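# Load a white part from the tote into a mould nest

## Task

Pick one white plastic part out of the blue tote and put it, narrow end pointing down and pushed fully home, into the empty nest of the rotary-table mould closest to the arms. The tote must stay upright in its place with the remaining parts still inside. Finish with both grippers released and no arm in contact with any movable object.

## Robot and tools

Robot: two arms, left_arm and right_arm, each ending in a parallel two-finger gripper. Calibrated bases in the scene frame: left_arm at (+0.028, +0.316, +0.033) m, right_arm at (-0.025, -0.372, +0.036) m, both turned only slightly about z. A camera stand is fixed to the floor behind them.

Frame: the scene frame has its origin at table-top height, halfway between the arms' nominal bases. +z is up, +x points out over the table, and left_arm sits on the +y side (arm names do not match image left/right). Reported positions, velocities, Hand targets and all offsets use these axes. Rotations for an arm are applied about its Hand target's position. The gripper's own +z runs along the fingers; its fingers close along its own y axis. end_effector_position is the spot between the finger pads, just under 1 cm behind the tips.

The 14-number row: every motion tool uses one flat row of 14 numbers, each in [-1, 1]. Numbers 1-7 are for left_arm: dx, dy, dz, rx, ry, rz, opening; numbers 8-14 are the same for right_arm. Both arms must always be filled in. dx, dy, dz are offsets (not poses) along scene axes, measured from that arm's Hand target as it stood when the action or move began; 1.0 equals 0.6 m. rx, ry, rz form a single rotation vector offset, 1.0 equals 180 degrees. An offset vector longer than 1.0 may be shortened. Opening is absolute, not an offset: +1 fully open (pad gap about 87 mm), +0.5 about 69 mm, 0 about 43 mm, -0.5 about 18 mm, -1 closed. A 0 in an opening slot is a real command, so resend the current value to leave a gripper alone. Six zero pose numbers mean re-command the existing Hand target.

execute_actions(actions, cameras): actions is a list of actions; each action is a table of up to 15 rows, each row one 1/30 s step; a short table repeats its last row to fill 15 steps. All rows in an action count from the same start pose, so repeating an offset in a later action moves further. cameras lists names to return; ["all"] for all, [] for none; omitted gives all only when actions is empty. An empty actions list returns state plus images.

move(target, speed, blend, opening_speed, blocking, cameras): drives each gripper in a straight line toward target, one 14-number row or a list of up to 15 rows, all offsets counted from the same starting Hand targets. speed is the top path speed in m/s, 0.002 to 2.9 (default 0.25), one value or one per target; rotation is limited to twice that in rad/s. blend, in metres, rounds corners between listed targets; 0 stops at each. opening_speed (0.2 or more, scale units per second) ramps the fingers. blocking=false returns after about 0.5 s while the move continues. A move lasts at least 0.5 s and at most 10 s. Paths do not avoid obstacles or the other arm; keep paths away from an arm's own base. The result adds a move: line with the ending (done, off_target, moving, held, fault) and any limits (paced = pose clipped, held = steps withheld).

wait(seconds, cameras): 0 to 10 s, arms keep their last command; returns early if a running move ends. stop(cameras): brakes the current move. zoom_image(camera, region): enlarges [x0, y0, x1, y1] pixels (at most 504 by 504) of the latest image from cam_head_left, cam_head_right, cam_high, cam_low, cam_left_wrist or cam_right_wrist. finished_scene(scene): ends the current scene, given its number; irreversible.

Results: per-arm end_effector_position (m) and end_effector_quat_wxyz in the scene frame, Hand target (last commanded pose after clipping, the base for the next offsets), Tool commands, grip_measured (same scale as opening), Joint positions (gripper last, 0 closed to 1 open), joint velocities (may read within noise or be omitted), joint torques (include arm weight; first three wrap at ±28 N m), motor temperatures, and MOTOR HOT or OVER-TEMPERATURE FAULT lines. Printed poses can be a few cm off, more at long reach. All images are 896x504.

Behaviour to expect: the commanded orientation is clipped to within 40 degrees of the current one each step. Friction and gravity often leave the gripper short, low or tilted; check the pose after each move and send the remaining distance as a fresh offset. Small commands may do nothing or go sideways. A blocked arm keeps pushing until commanded back past its gripper. Faster motion means harder contact. To grip, command an opening below the grip_measured reading at first contact (about 0.04 below for full force, about 20 N per pad).

Avoid: dropping the part or releasing it while it moves, knocking over or shifting the tote, anything falling off the table, hitting fixed or heavy items, hard pushes, grippers or wrist cameras touching each other or the other arm's fingers, strain on wrist-camera cables (cable contact counts as hand contact), and long stretched or loaded holds that overheat motors (90 °C folds the arm, 100 °C drops it). Loose objects may occasionally get nudged. Before finishing, open the gripper and lift clear so nothing movable is touched.

Each tool is called after "Call:" as name(argument=value, ...), one argument or row to a line, values as JSON.

## Session

Call:
execute_actions(
  actions=[],
)

Scene clock: 0.00 s.
left_arm: end_effector_position=(+0.4068, +0.2545, +0.1821) grip_measured=+1.000 end_effector_quat_wxyz=(+0.468, -0.072, +0.881, -0.016) | right_arm: end_effector_position=(+0.2236, -0.2900, +0.0598) grip_measured=+0.985 end_effector_quat_wxyz=(+0.543, +0.087, +0.835, +0.014)
Joint positions: left_arm=[-0.226 1.326 0.907 -0.196 -0.235 -0.279 1] | right_arm=[0.717 1.043 0.067 0.417 0.689 0.509 0.993]
Joint velocities: within noise
Joint torques (N m): no reading
Motor temperatures (°C): left_arm=[30 35 38 29 27 29 29] | right_arm=[31 41 36 30 27 28 31]
Heat: left arm: 38 °C; right arm: 41 °C.
Hand target: left_arm +0.4084, +0.2542, +0.1875; +0.474, -0.073, +0.877, -0.018 | right_arm +0.2269, -0.2875, +0.0649; +0.549, +0.090, +0.831, +0.019
Tool commands: left_gripper/opening=+1.0 right_gripper/opening=+1.0

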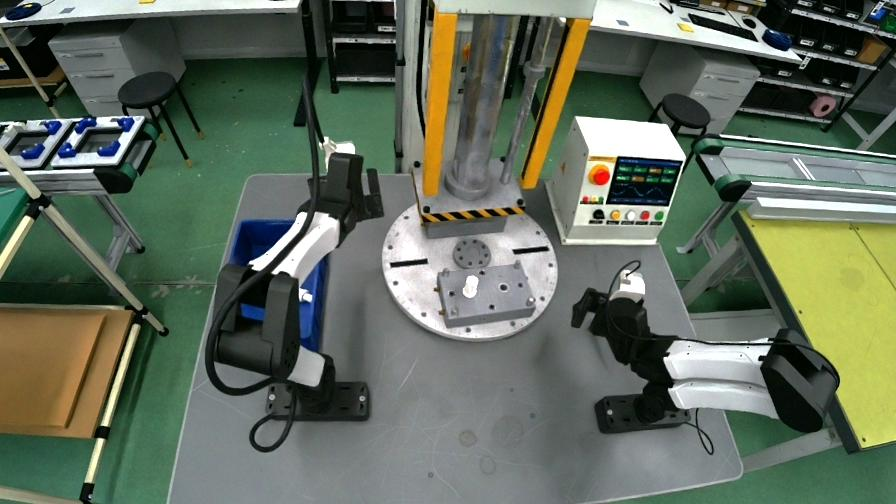

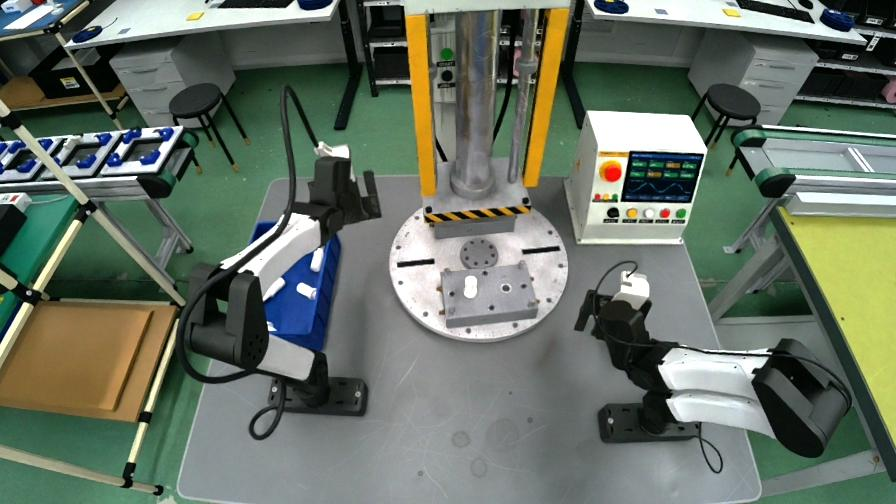

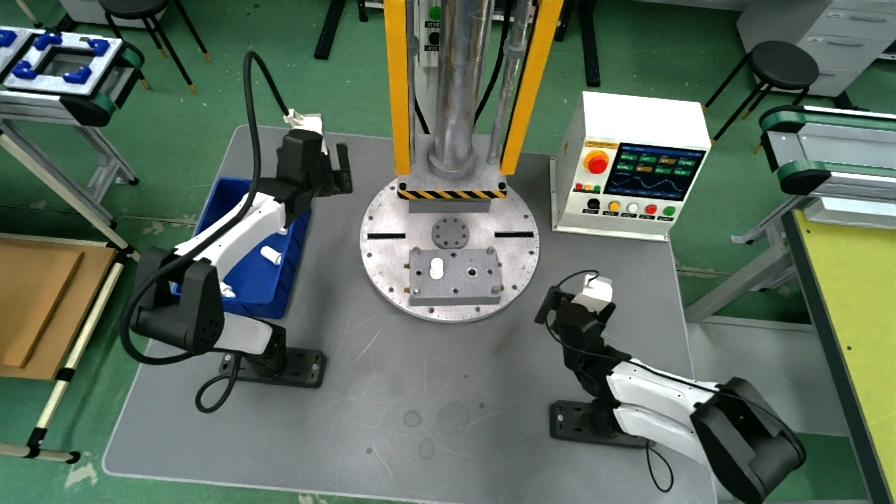

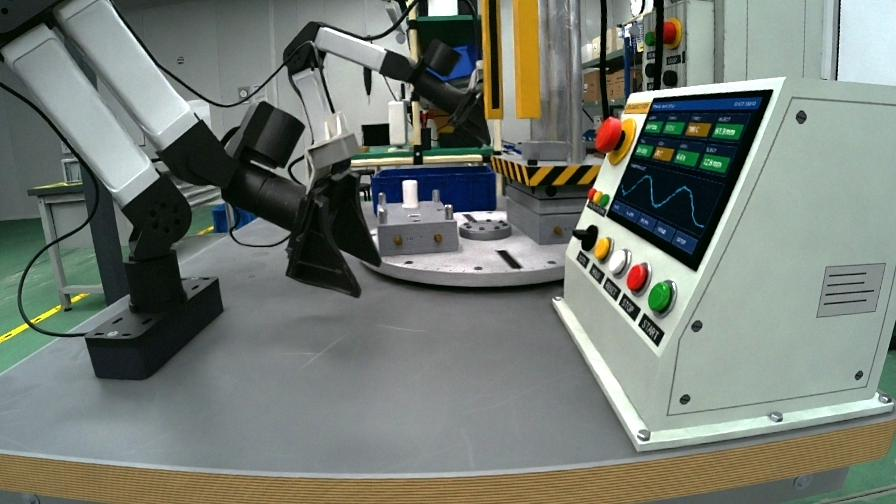

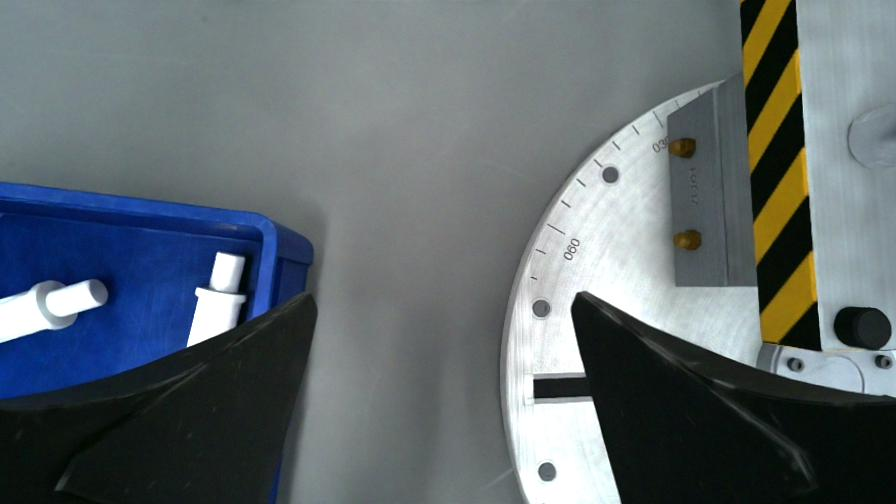

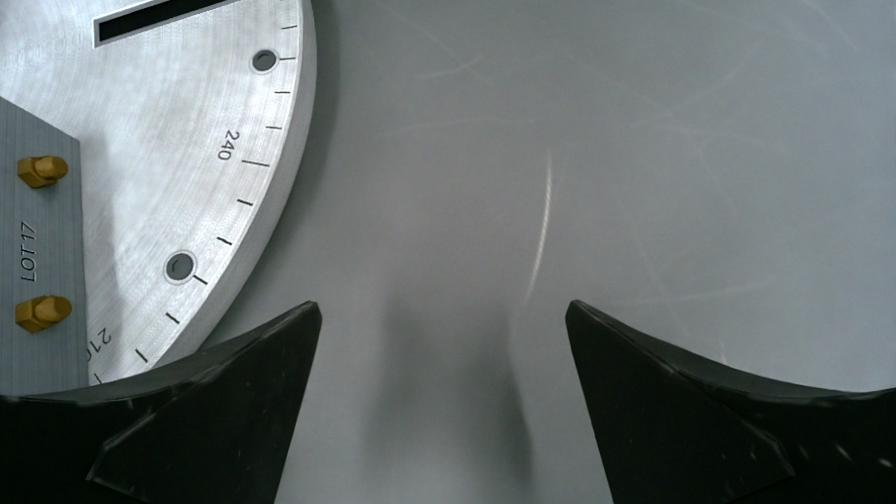

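Call:
zoom_image(
  camera="cam_head_right",
  region=[220, 200, 380, 360],
)

Call:
zoom_image(
  camera="cam_high",
  region=[160, 160, 340, 330],
)

Call:
zoom_image(
  camera="cam_high",
  region=[350, 190, 550, 330],
)

Call:
zoom_image(
  camera="cam_left_wrist",
  region=[0, 160, 340, 420],
)

Scaled by 3.150 from the camera's 896x504 image, which has a finer 1280x720 frame.

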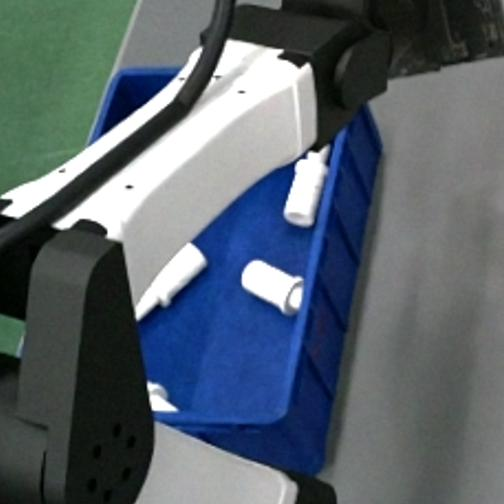

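Scaled by 2.800 from the camera's 896x504 image, which has a finer 1280x720 frame.

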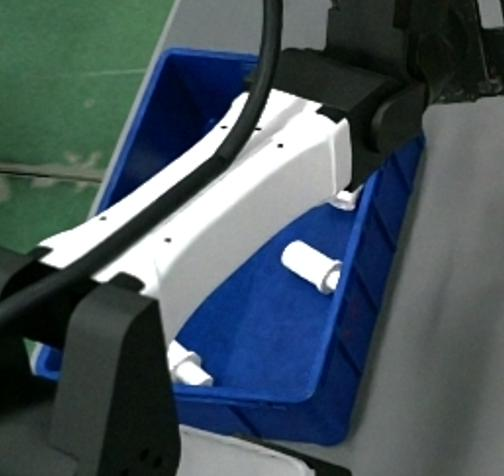

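Scaled by 2.520 from the camera's 896x504 image, which has a finer 1280x720 frame.

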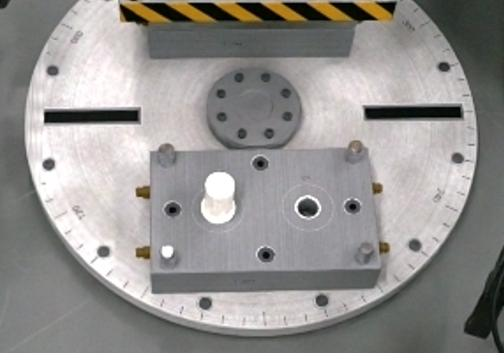

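Scaled by 1.482 from the camera's 896x504 image, which has a finer 1280x720 frame.

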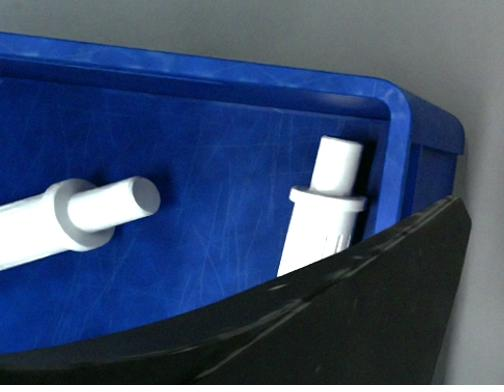

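Call:
zoom_image(
  camera="cam_head_right",
  region=[380, 190, 580, 350],
)

Call:
zoom_image(
  camera="cam_head_left",
  region=[380, 190, 580, 350],
)

Call:
zoom_image(
  camera="cam_low",
  region=[340, 140, 600, 300],
)

Call:
zoom_image(
  camera="cam_head_left",
  region=[200, 200, 360, 360],
)

Scaled by 2.520 from the camera's 896x504 image, which has a finer 1280x720 frame.

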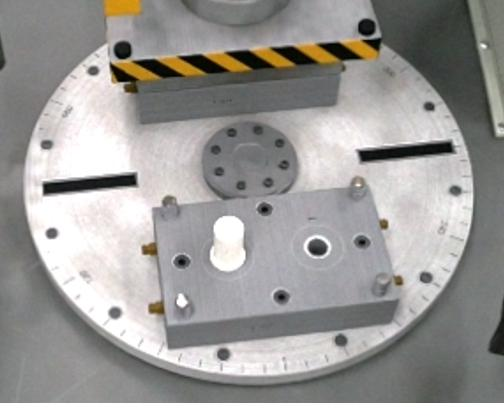

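Scaled by 2.520 from the camera's 896x504 image, which has a finer 1280x720 frame.

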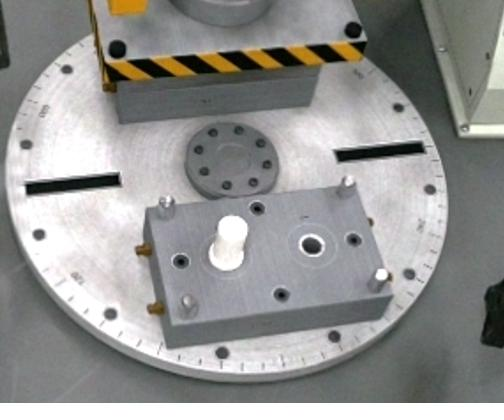

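Scaled by 1.938 from the camera's 896x504 image, which has a finer 1280x720 frame.

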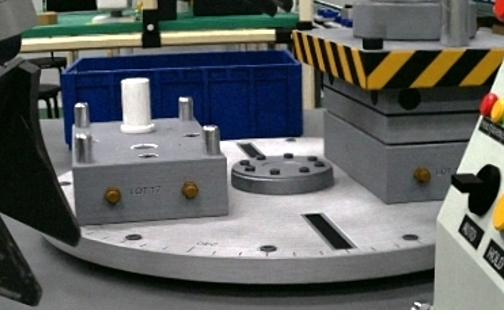

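Scaled by 3.150 from the camera's 896x504 image, which has a finer 1280x720 frame.

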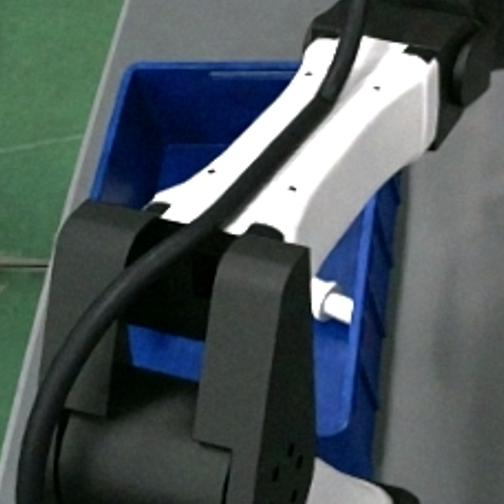

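Call:
move(
  target=[-0.167, 0.2, 0.15, 0, 0, 0, 1, 0, 0.2, 0.2, 0, 0, 0, 1],
  cameras=["all"],
)

Scene clock: 81.60 s.
left_arm: end_effector_position=(+0.3064, +0.3728, +0.2692) grip_measured=+1.000 end_effector_quat_wxyz=(+0.468, -0.078, +0.880, -0.019) | right_arm: end_effector_position=(+0.2244, -0.1715, +0.1769) grip_measured=+0.985 end_effector_quat_wxyz=(+0.544, +0.082, +0.835, +0.017)
Joint positions: left_arm=[0.355 0.955 1.05 -0.71 0.242 0.04 1] | right_arm=[1.118 1.246 0.771 -0.369 0.993 0.883 0.993]
Joint torques (N m): left_arm=[1.32 -1.09 10.84 1.58 0.32 0.13] | right_arm=[-0.01 -2.48 9.16 1.29 0.56 0.16]
Motor temperatures (°C): left_arm=[30 37 43 34 27 29 28] | right_arm=[31 40 42 34 27 28 31]
Heat: left arm: 43 °C; right arm: 42 °C.
Hand target: left_arm +0.3083, +0.3741, +0.2776; +0.474, -0.072, +0.877, -0.018 | right_arm +0.2269, -0.1675, +0.1850; +0.549, +0.090, +0.831, +0.020
Off the commanded pose: left_arm 0.009 m, 1 deg | right_arm 0.009 m, 1 deg.
move: done
camera_calibration:
cam_left_wrist: T_world_to_cam=[[0.117308, -0.986343, 0.115614, 0.29723], [-0.987576, -0.12812, -0.0909877, 0.396534], [0.104558, -0.103504, -0.989118, 0.411411], [0, 0, 0, 1]] pos_world=[0.313724, 0.386558, 0.40865]
cam_right_wrist: T_world_to_cam=[[-0.128781, -0.986136, -0.104645, -0.125763], [-0.943912, 0.154248, -0.291956, 0.315311], [0.30405, 0.0611771, -0.95069, 0.25577], [0, 0, 0, 1]] pos_world=[0.203663, -0.188303, 0.322055]

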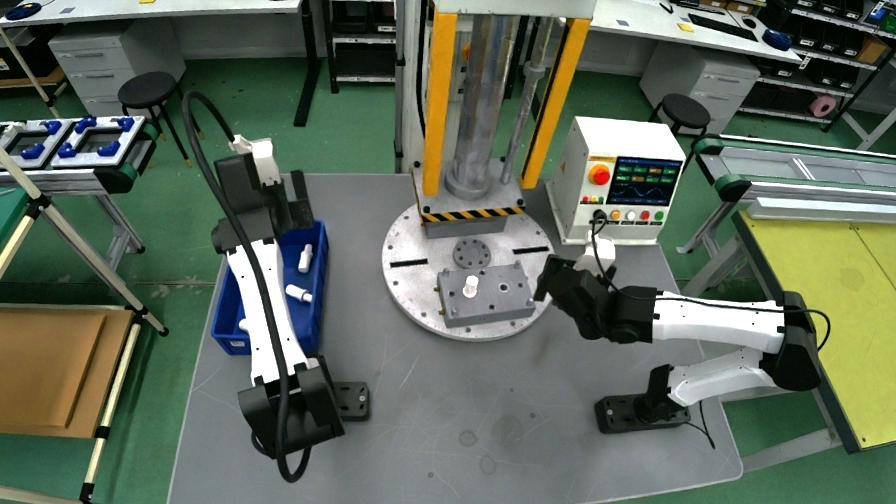

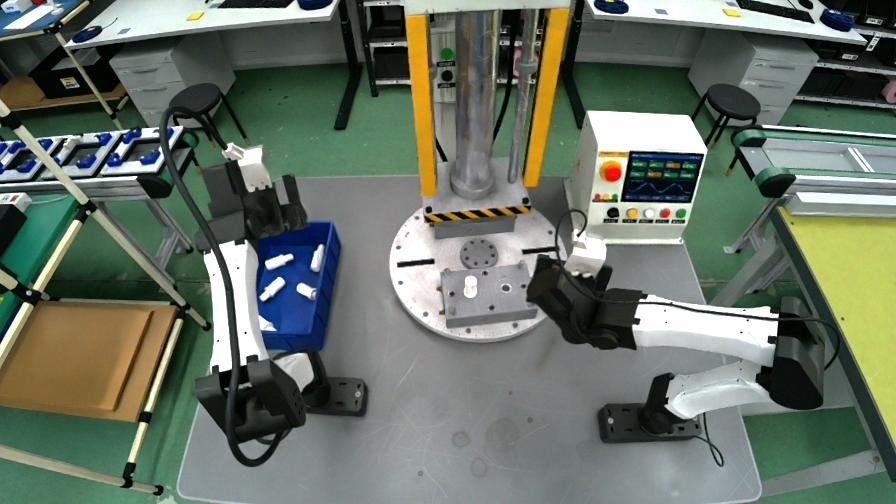

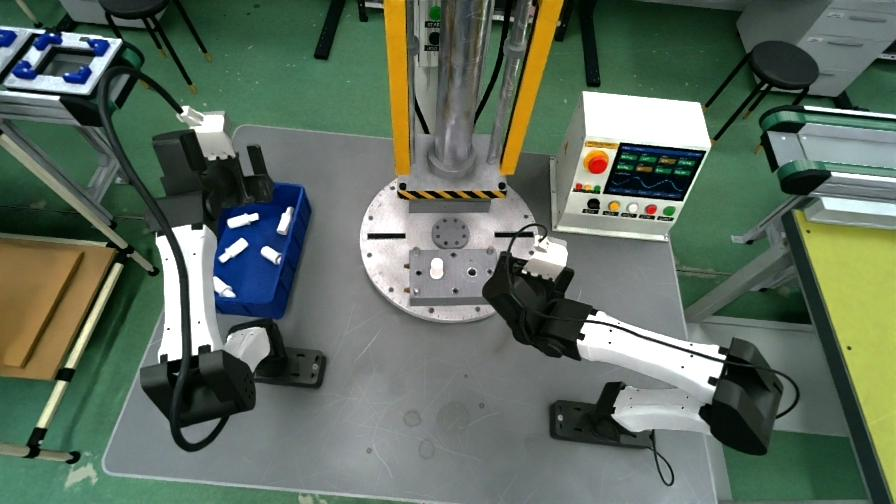

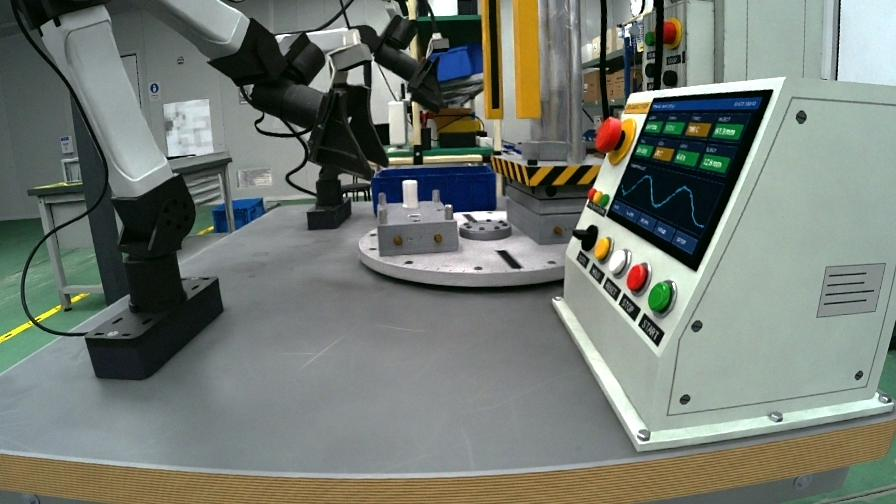

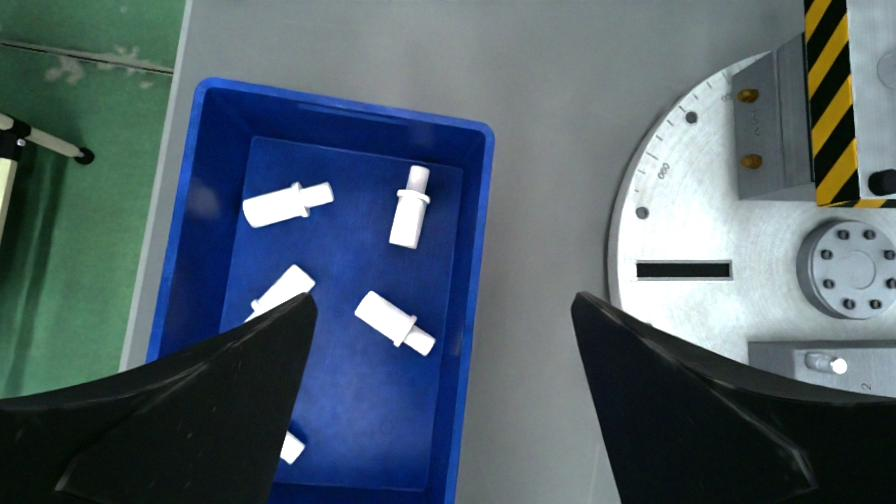

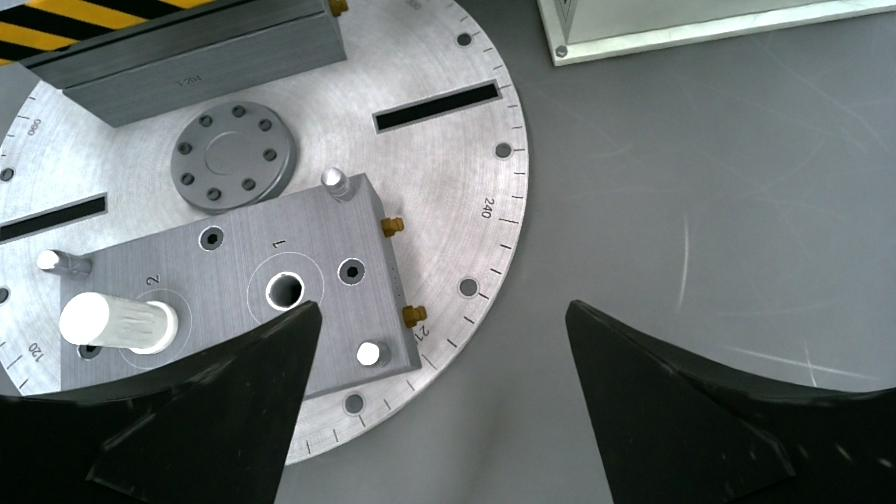

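Call:
zoom_image(
  camera="cam_right_wrist",
  region=[30, 170, 430, 400],
)

Call:
zoom_image(
  camera="cam_left_wrist",
  region=[180, 120, 500, 380],
)

Call:
zoom_image(
  camera="cam_low",
  region=[360, 160, 500, 270],
)

Scaled by 1.260 from the camera's 896x504 image, which has a finer 1280x720 frame.

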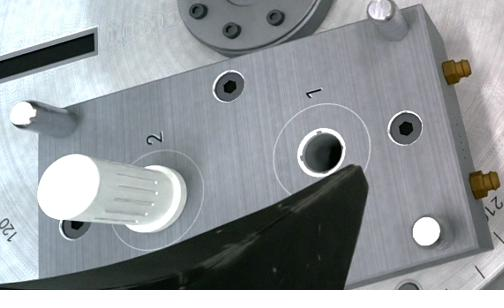

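Scaled by 1.575 from the camera's 896x504 image, which has a finer 1280x720 frame.

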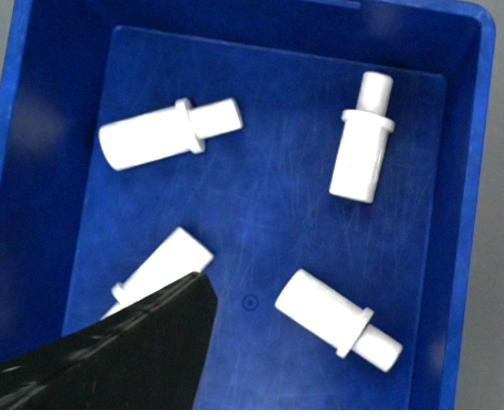

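Scaled by 3.600 from the camera's 896x504 image, which has a finer 1280x720 frame.

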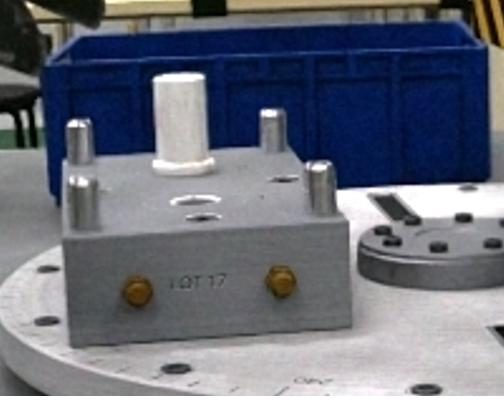

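Call:
zoom_image(
  camera="cam_low",
  region=[240, 0, 500, 220],
)

Call:
zoom_image(
  camera="cam_high",
  region=[90, 90, 310, 290],
)

Call:
zoom_image(
  camera="cam_head_right",
  region=[500, 180, 700, 380],
)

Scaled by 1.938 from the camera's 896x504 image, which has a finer 1280x720 frame.

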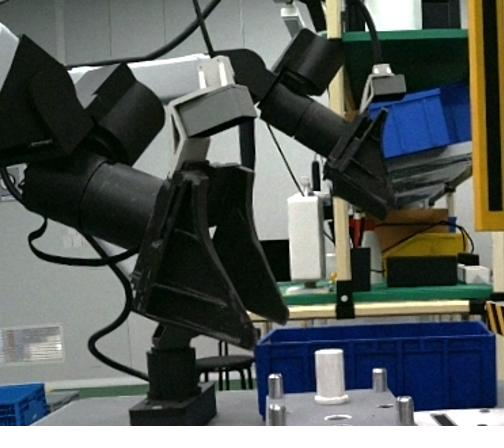

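Scaled by 2.291 from the camera's 896x504 image, which has a finer 1280x720 frame.

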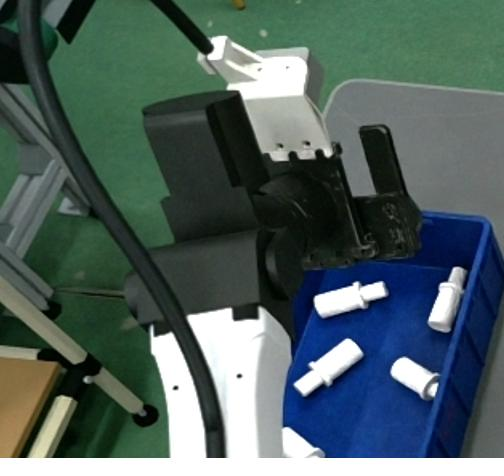

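Scaled by 2.520 from the camera's 896x504 image, which has a finer 1280x720 frame.

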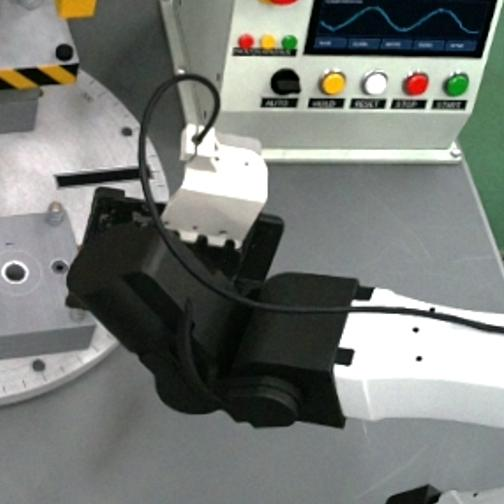

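Call:
move(
  target=[-0.0288, 0.0467, -0.046, -0.2092, 0.3531, 0.2518, 0.2, 0, 0, 0, 0, 0, 0, 1],
  cameras=["cam_left_wrist", "cam_high", "cam_head_right"],
)

Scene clock: 282.33 s.
left_arm: end_effector_position=(+0.2929, +0.4034, +0.2546) grip_measured=+0.200 end_effector_quat_wxyz=(+0.058, -0.524, +0.845, -0.088) | right_arm: end_effector_position=(+0.2243, -0.1715, +0.1769) grip_measured=+0.985 end_effector_quat_wxyz=(+0.544, +0.082, +0.835, +0.017)
Joint positions: left_arm=[0.522 1.656 1.784 -1.574 0.171 -0.611 0.6] | right_arm=[1.118 1.246 0.771 -0.369 0.993 0.884 0.993]
Joint torques (N m): left_arm=[1.36 -5.01 5.68 0.43 0.29 -0.06] | right_arm=[-0.09 -2.4 9.16 1.29 0.6 0.15]
Motor temperatures (°C): left_arm=[29 33 54 37 27 29 28] | right_arm=[31 39 48 33 28 28 31]
Heat: left arm: 54 °C; right arm: 48 °C.
Hand target: left_arm +0.2909, +0.4021, +0.2499; -0.112, -0.518, +0.845, -0.068 | right_arm +0.2269, -0.1675, +0.1850; +0.549, +0.090, +0.831, +0.020
Off the commanded pose: left_arm 0.005 m, 20 deg | right_arm 0.009 m, 1 deg.
joint sent to its limit (left arm) — joint 4 (wrist pitch), lower limit. The joint targets are off in orientation, not in position.
move: off_target (left_arm)
camera_calibration:
cam_left_wrist: T_world_to_cam=[[0.876893, -0.428759, 0.217313, -0.142588], [-0.430948, -0.500959, 0.750549, 0.15898], [-0.21294, -0.751802, -0.62406, 0.663015], [0, 0, 0, 1]] pos_world=[0.334729, 0.516963, 0.325425]
Images, in order (width x height): cam_head_right 896x504, cam_high 896x504, cam_left_wrist 896x504.

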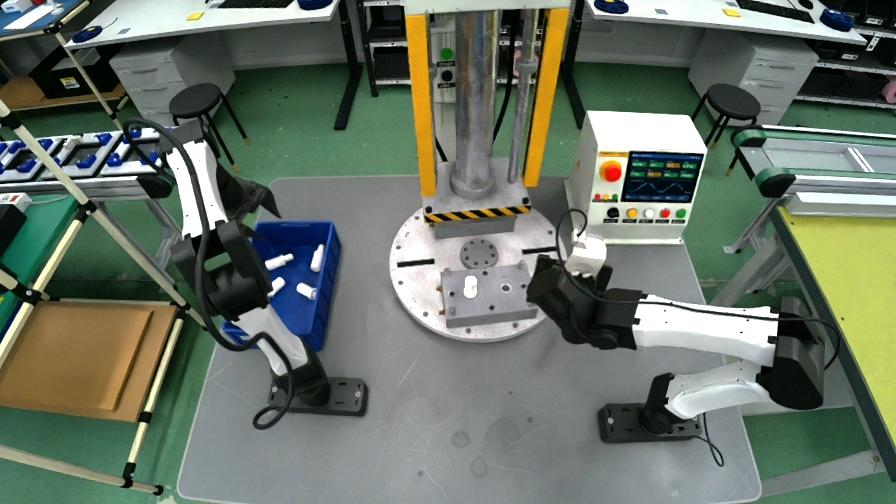

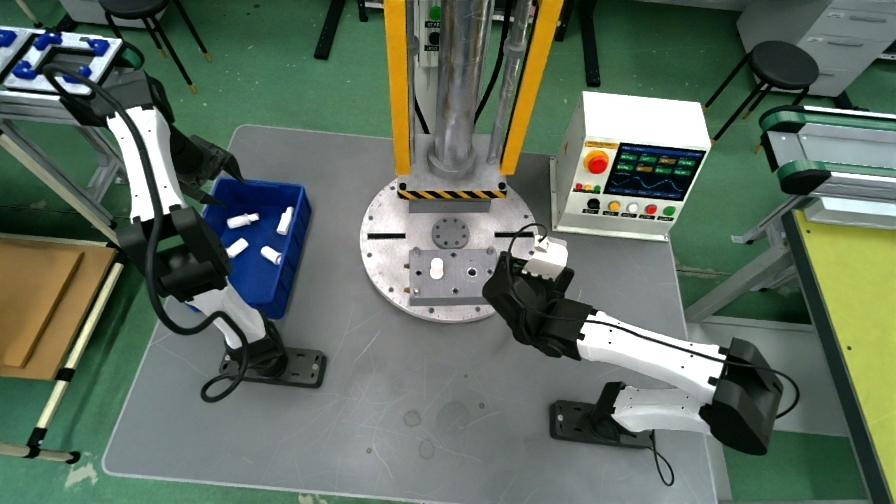

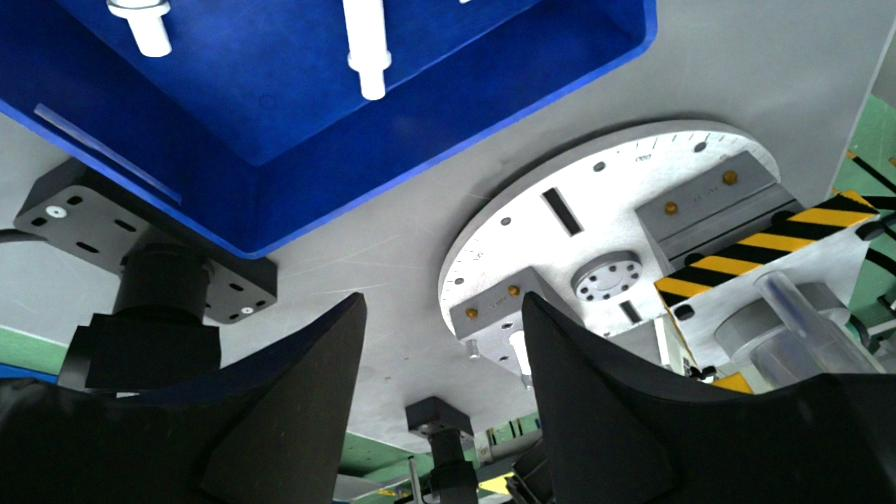

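Call:
move(
  target=[0, 0, -0.183, 0.0495, -0.0253, 0, 0.2, 0, 0, 0, 0, 0, 0, 1],
  cameras=["cam_left_wrist", "cam_high", "cam_head_right"],
)

Scene clock: 331.97 s.
left_arm: end_effector_position=(+0.2896, +0.4010, +0.1451) grip_measured=+0.200 end_effector_quat_wxyz=(-0.037, -0.520, +0.853, -0.030) | right_arm: end_effector_position=(+0.2243, -0.1715, +0.1769) grip_measured=+0.985 end_effector_quat_wxyz=(+0.544, +0.082, +0.835, +0.017)
Joint positions: left_arm=[0.459 1.765 1.464 -1.337 0.067 -0.646 0.6] | right_arm=[1.118 1.246 0.771 -0.369 0.993 0.884 0.993]
Joint torques (N m): left_arm=[0.24 -6.24 6.34 0.29 -0.04 -0.09] | right_arm=[0.06 -2.43 9.1 1.27 0.59 0.13]
Motor temperatures (°C): left_arm=[29 35 47 33 27 29 28] | right_arm=[30 39 49 33 28 28 31]
Heat: left arm: 47 °C; right arm: 49 °C.
Hand target: left_arm +0.2910, +0.4022, +0.1401; -0.038, -0.522, +0.852, -0.023 | right_arm +0.2269, -0.1675, +0.1850; +0.549, +0.090, +0.831, +0.020
Off the commanded pose: left_arm 0.005 m, 1 deg | right_arm 0.009 m, 1 deg.
move: done
camera_calibration:
cam_left_wrist: T_world_to_cam=[[0.892294, -0.451032, 0.0195648, -0.0837181], [-0.267893, -0.494106, 0.827099, 0.177458], [-0.363381, -0.743256, -0.561716, 0.62344], [0, 0, 0, 1]] pos_world=[0.348787, 0.5133, 0.205059]
Images, in order (width x height): cam_head_right 896x504, cam_high 896x504, cam_left_wrist 896x504.

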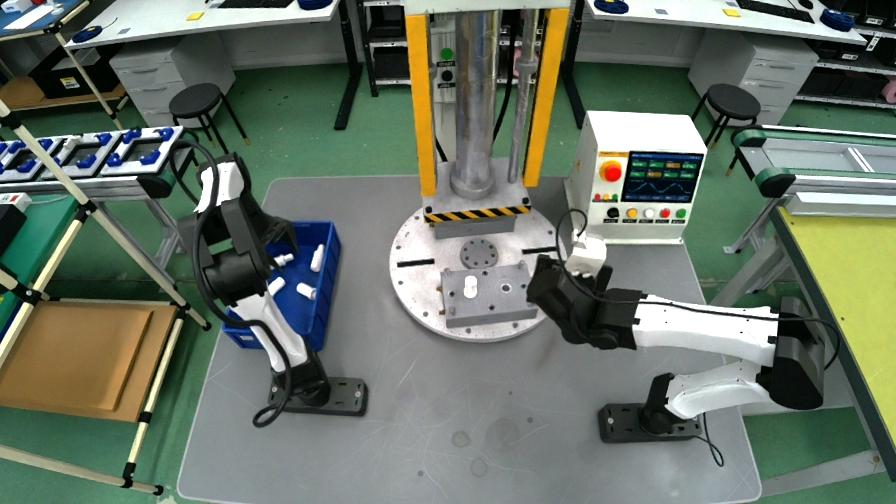

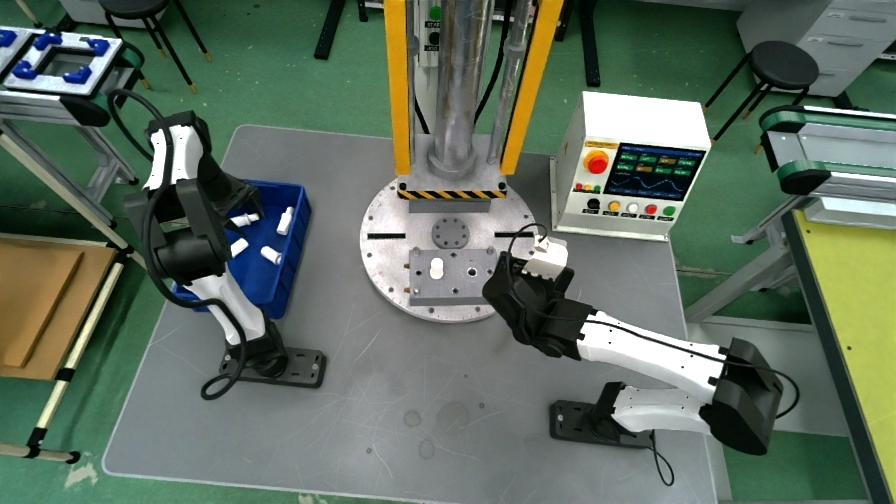

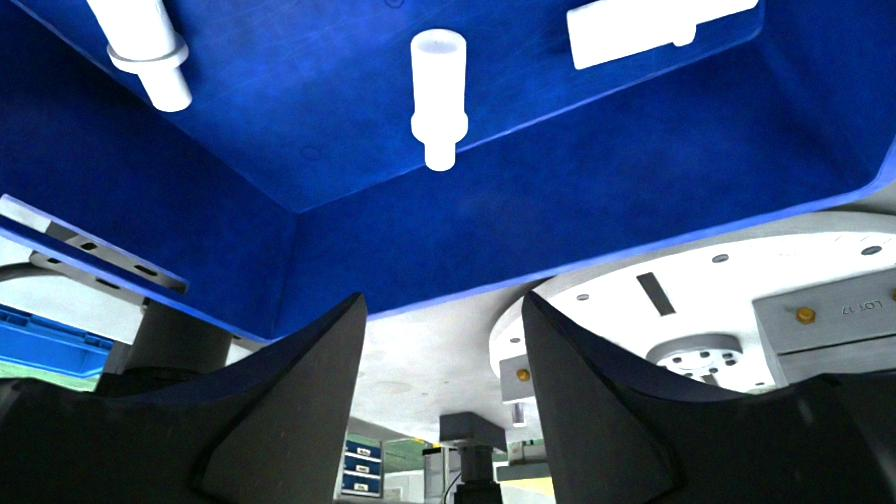

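Call:
zoom_image(
  camera="cam_left_wrist",
  region=[340, 0, 560, 180],
)

Scaled by 2.291 from the camera's 896x504 image, which has a finer 1280x720 frame.

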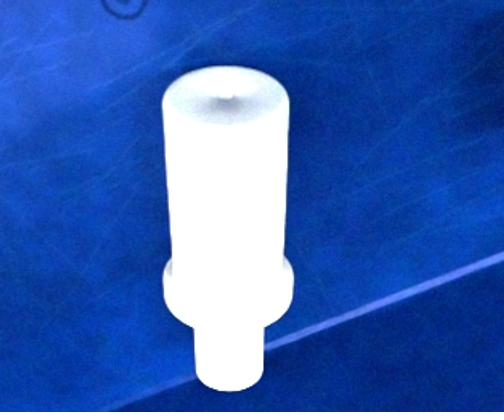

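Call:
move(
  target=[0, 0, -0.18, 0, 0, 0, 0.2, 0, 0, 0, 0, 0, 0, 1],
  speed=0.15,
  cameras=["cam_left_wrist", "cam_high", "cam_head_right"],
)

Scene clock: 376.83 s.
left_arm: end_effector_position=(+0.2944, +0.4036, +0.0452) grip_measured=+0.200 end_effector_quat_wxyz=(-0.024, -0.518, +0.855, -0.026) | right_arm: end_effector_position=(+0.2243, -0.1715, +0.1769) grip_measured=+0.985 end_effector_quat_wxyz=(+0.544, +0.082, +0.835, +0.017)
Joint positions: left_arm=[0.454 1.856 1.173 -0.93 0.057 -0.647 0.6] | right_arm=[1.118 1.246 0.771 -0.369 0.993 0.884 0.993]
Joint torques (N m): left_arm=[0.66 -4.88 4.74 0.44 0.07 -0.08] | right_arm=[0.01 -2.55 9.17 1.29 0.57 0.19]
Heat: left arm: 46 °C; right arm: 49 °C.
Hand target: left_arm +0.2911, +0.4021, +0.0322; -0.038, -0.522, +0.852, -0.023 | right_arm +0.2269, -0.1675, +0.1850; +0.549, +0.090, +0.831, +0.020
Off the commanded pose: left_arm 0.014 m, 2 deg | right_arm 0.009 m, 1 deg.
move: off_target (left_arm)
camera_calibration:
cam_left_wrist: T_world_to_cam=[[0.889535, -0.456052, 0.02726, -0.0824603], [-0.285838, -0.508998, 0.811922, 0.274631], [-0.356404, -0.730025, -0.583129, 0.564516], [0, 0, 0, 1]] pos_world=[0.353047, 0.514291, 0.108455]
Images, in order (width x height): cam_head_right 896x504, cam_high 896x504, cam_left_wrist 896x504.

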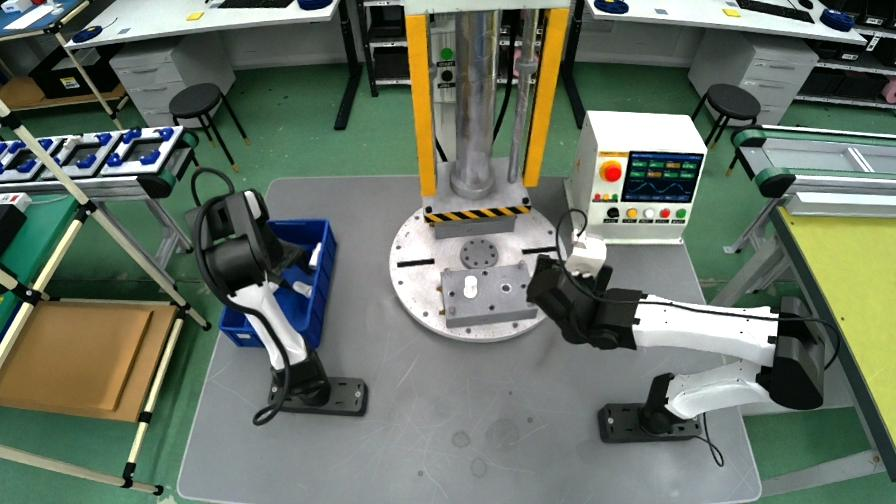

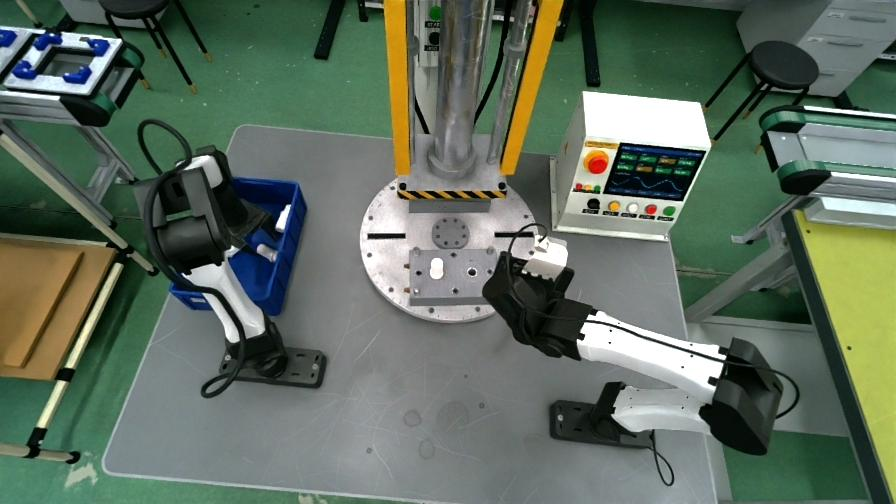

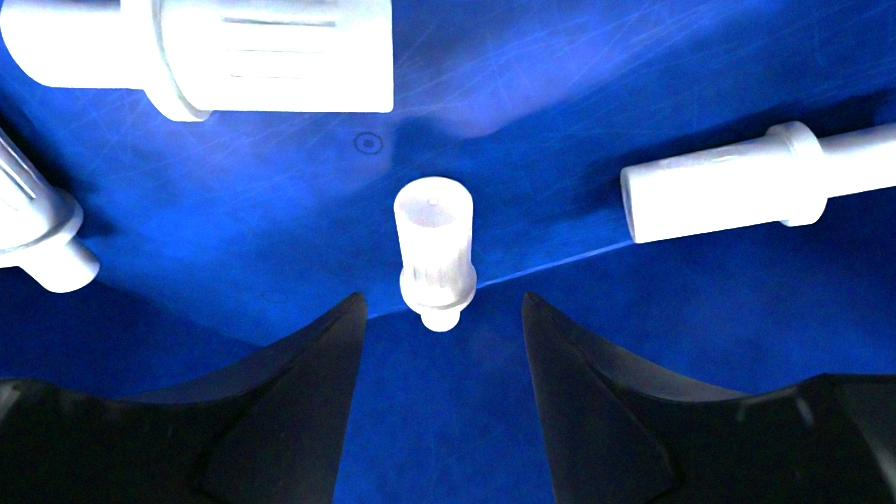

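Call:
move(
  target=[0, 0, 0.2, 0, 0, 0, 0.2, 0, 0, 0, 0, 0, 0, 1],
  speed=0.15,
  cameras=["cam_left_wrist", "cam_high", "cam_head_right"],
)

Scene clock: 426.80 s.
left_arm: end_effector_position=(+0.2881, +0.4006, +0.1406) grip_measured=+0.200 end_effector_quat_wxyz=(-0.056, -0.518, +0.853, -0.023) | right_arm: end_effector_position=(+0.2243, -0.1715, +0.1769) grip_measured=+0.985 end_effector_quat_wxyz=(+0.544, +0.082, +0.835, +0.017)
Joint positions: left_arm=[0.454 1.798 1.479 -1.358 0.057 -0.647 0.6] | right_arm=[1.118 1.246 0.771 -0.369 0.993 0.884 0.993]
Joint torques (N m): left_arm=[0.68 -9.18 8.99 -0.02 0.07 -0.08] | right_arm=[0.03 -2.5 9.26 1.27 0.57 0.16]
Heat: left arm: 45 °C; right arm: 50 °C.
Hand target: left_arm +0.2910, +0.4021, +0.1522; -0.038, -0.522, +0.852, -0.023 | right_arm +0.2269, -0.1675, +0.1850; +0.549, +0.090, +0.831, +0.020
Off the commanded pose: left_arm 0.012 m, 2 deg | right_arm 0.009 m, 1 deg.
move: off_target (left_arm)
camera_calibration:
cam_left_wrist: T_world_to_cam=[[0.889962, -0.455874, -0.0120756, -0.075434], [-0.237671, -0.486258, 0.840872, 0.166806], [-0.389204, -0.745474, -0.541099, 0.625447], [0, 0, 0, 1]] pos_world=[0.350205, 0.512977, 0.197256]
Images, in order (width x height): cam_head_right 896x504, cam_high 896x504, cam_left_wrist 896x504.

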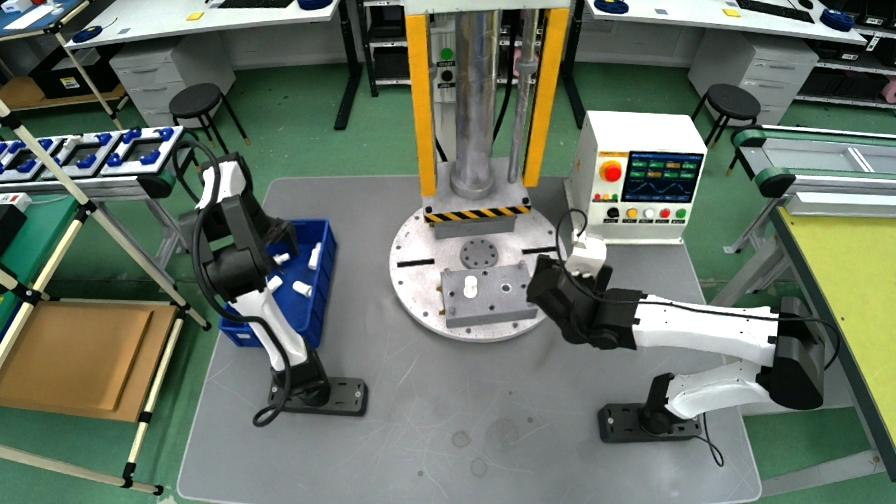

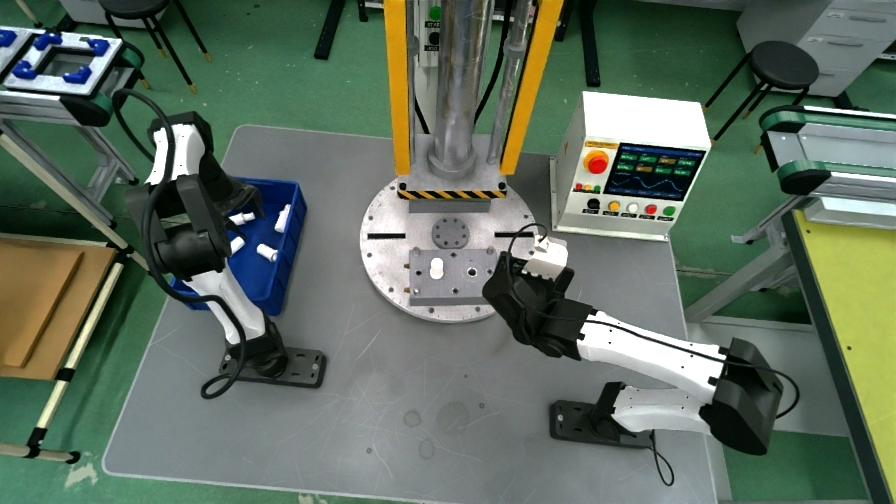

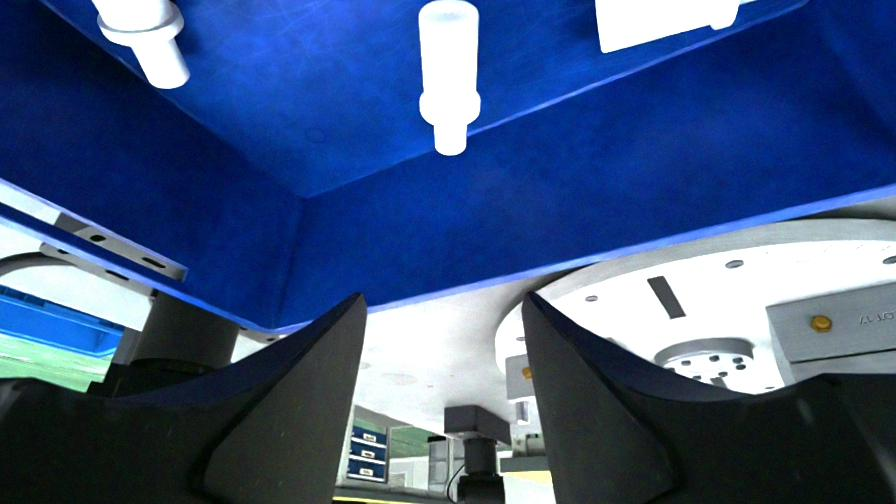

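Call:
zoom_image(
  camera="cam_left_wrist",
  region=[340, 0, 560, 180],
)

Call:
zoom_image(
  camera="cam_head_right",
  region=[180, 140, 360, 360],
)

Scaled by 2.291 from the camera's 896x504 image, which has a finer 1280x720 frame.

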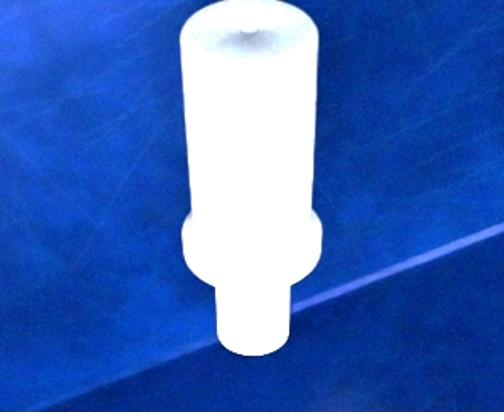

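Scaled by 2.291 from the camera's 896x504 image, which has a finer 1280x720 frame.

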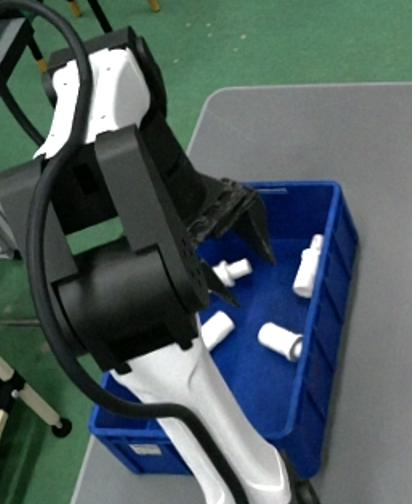

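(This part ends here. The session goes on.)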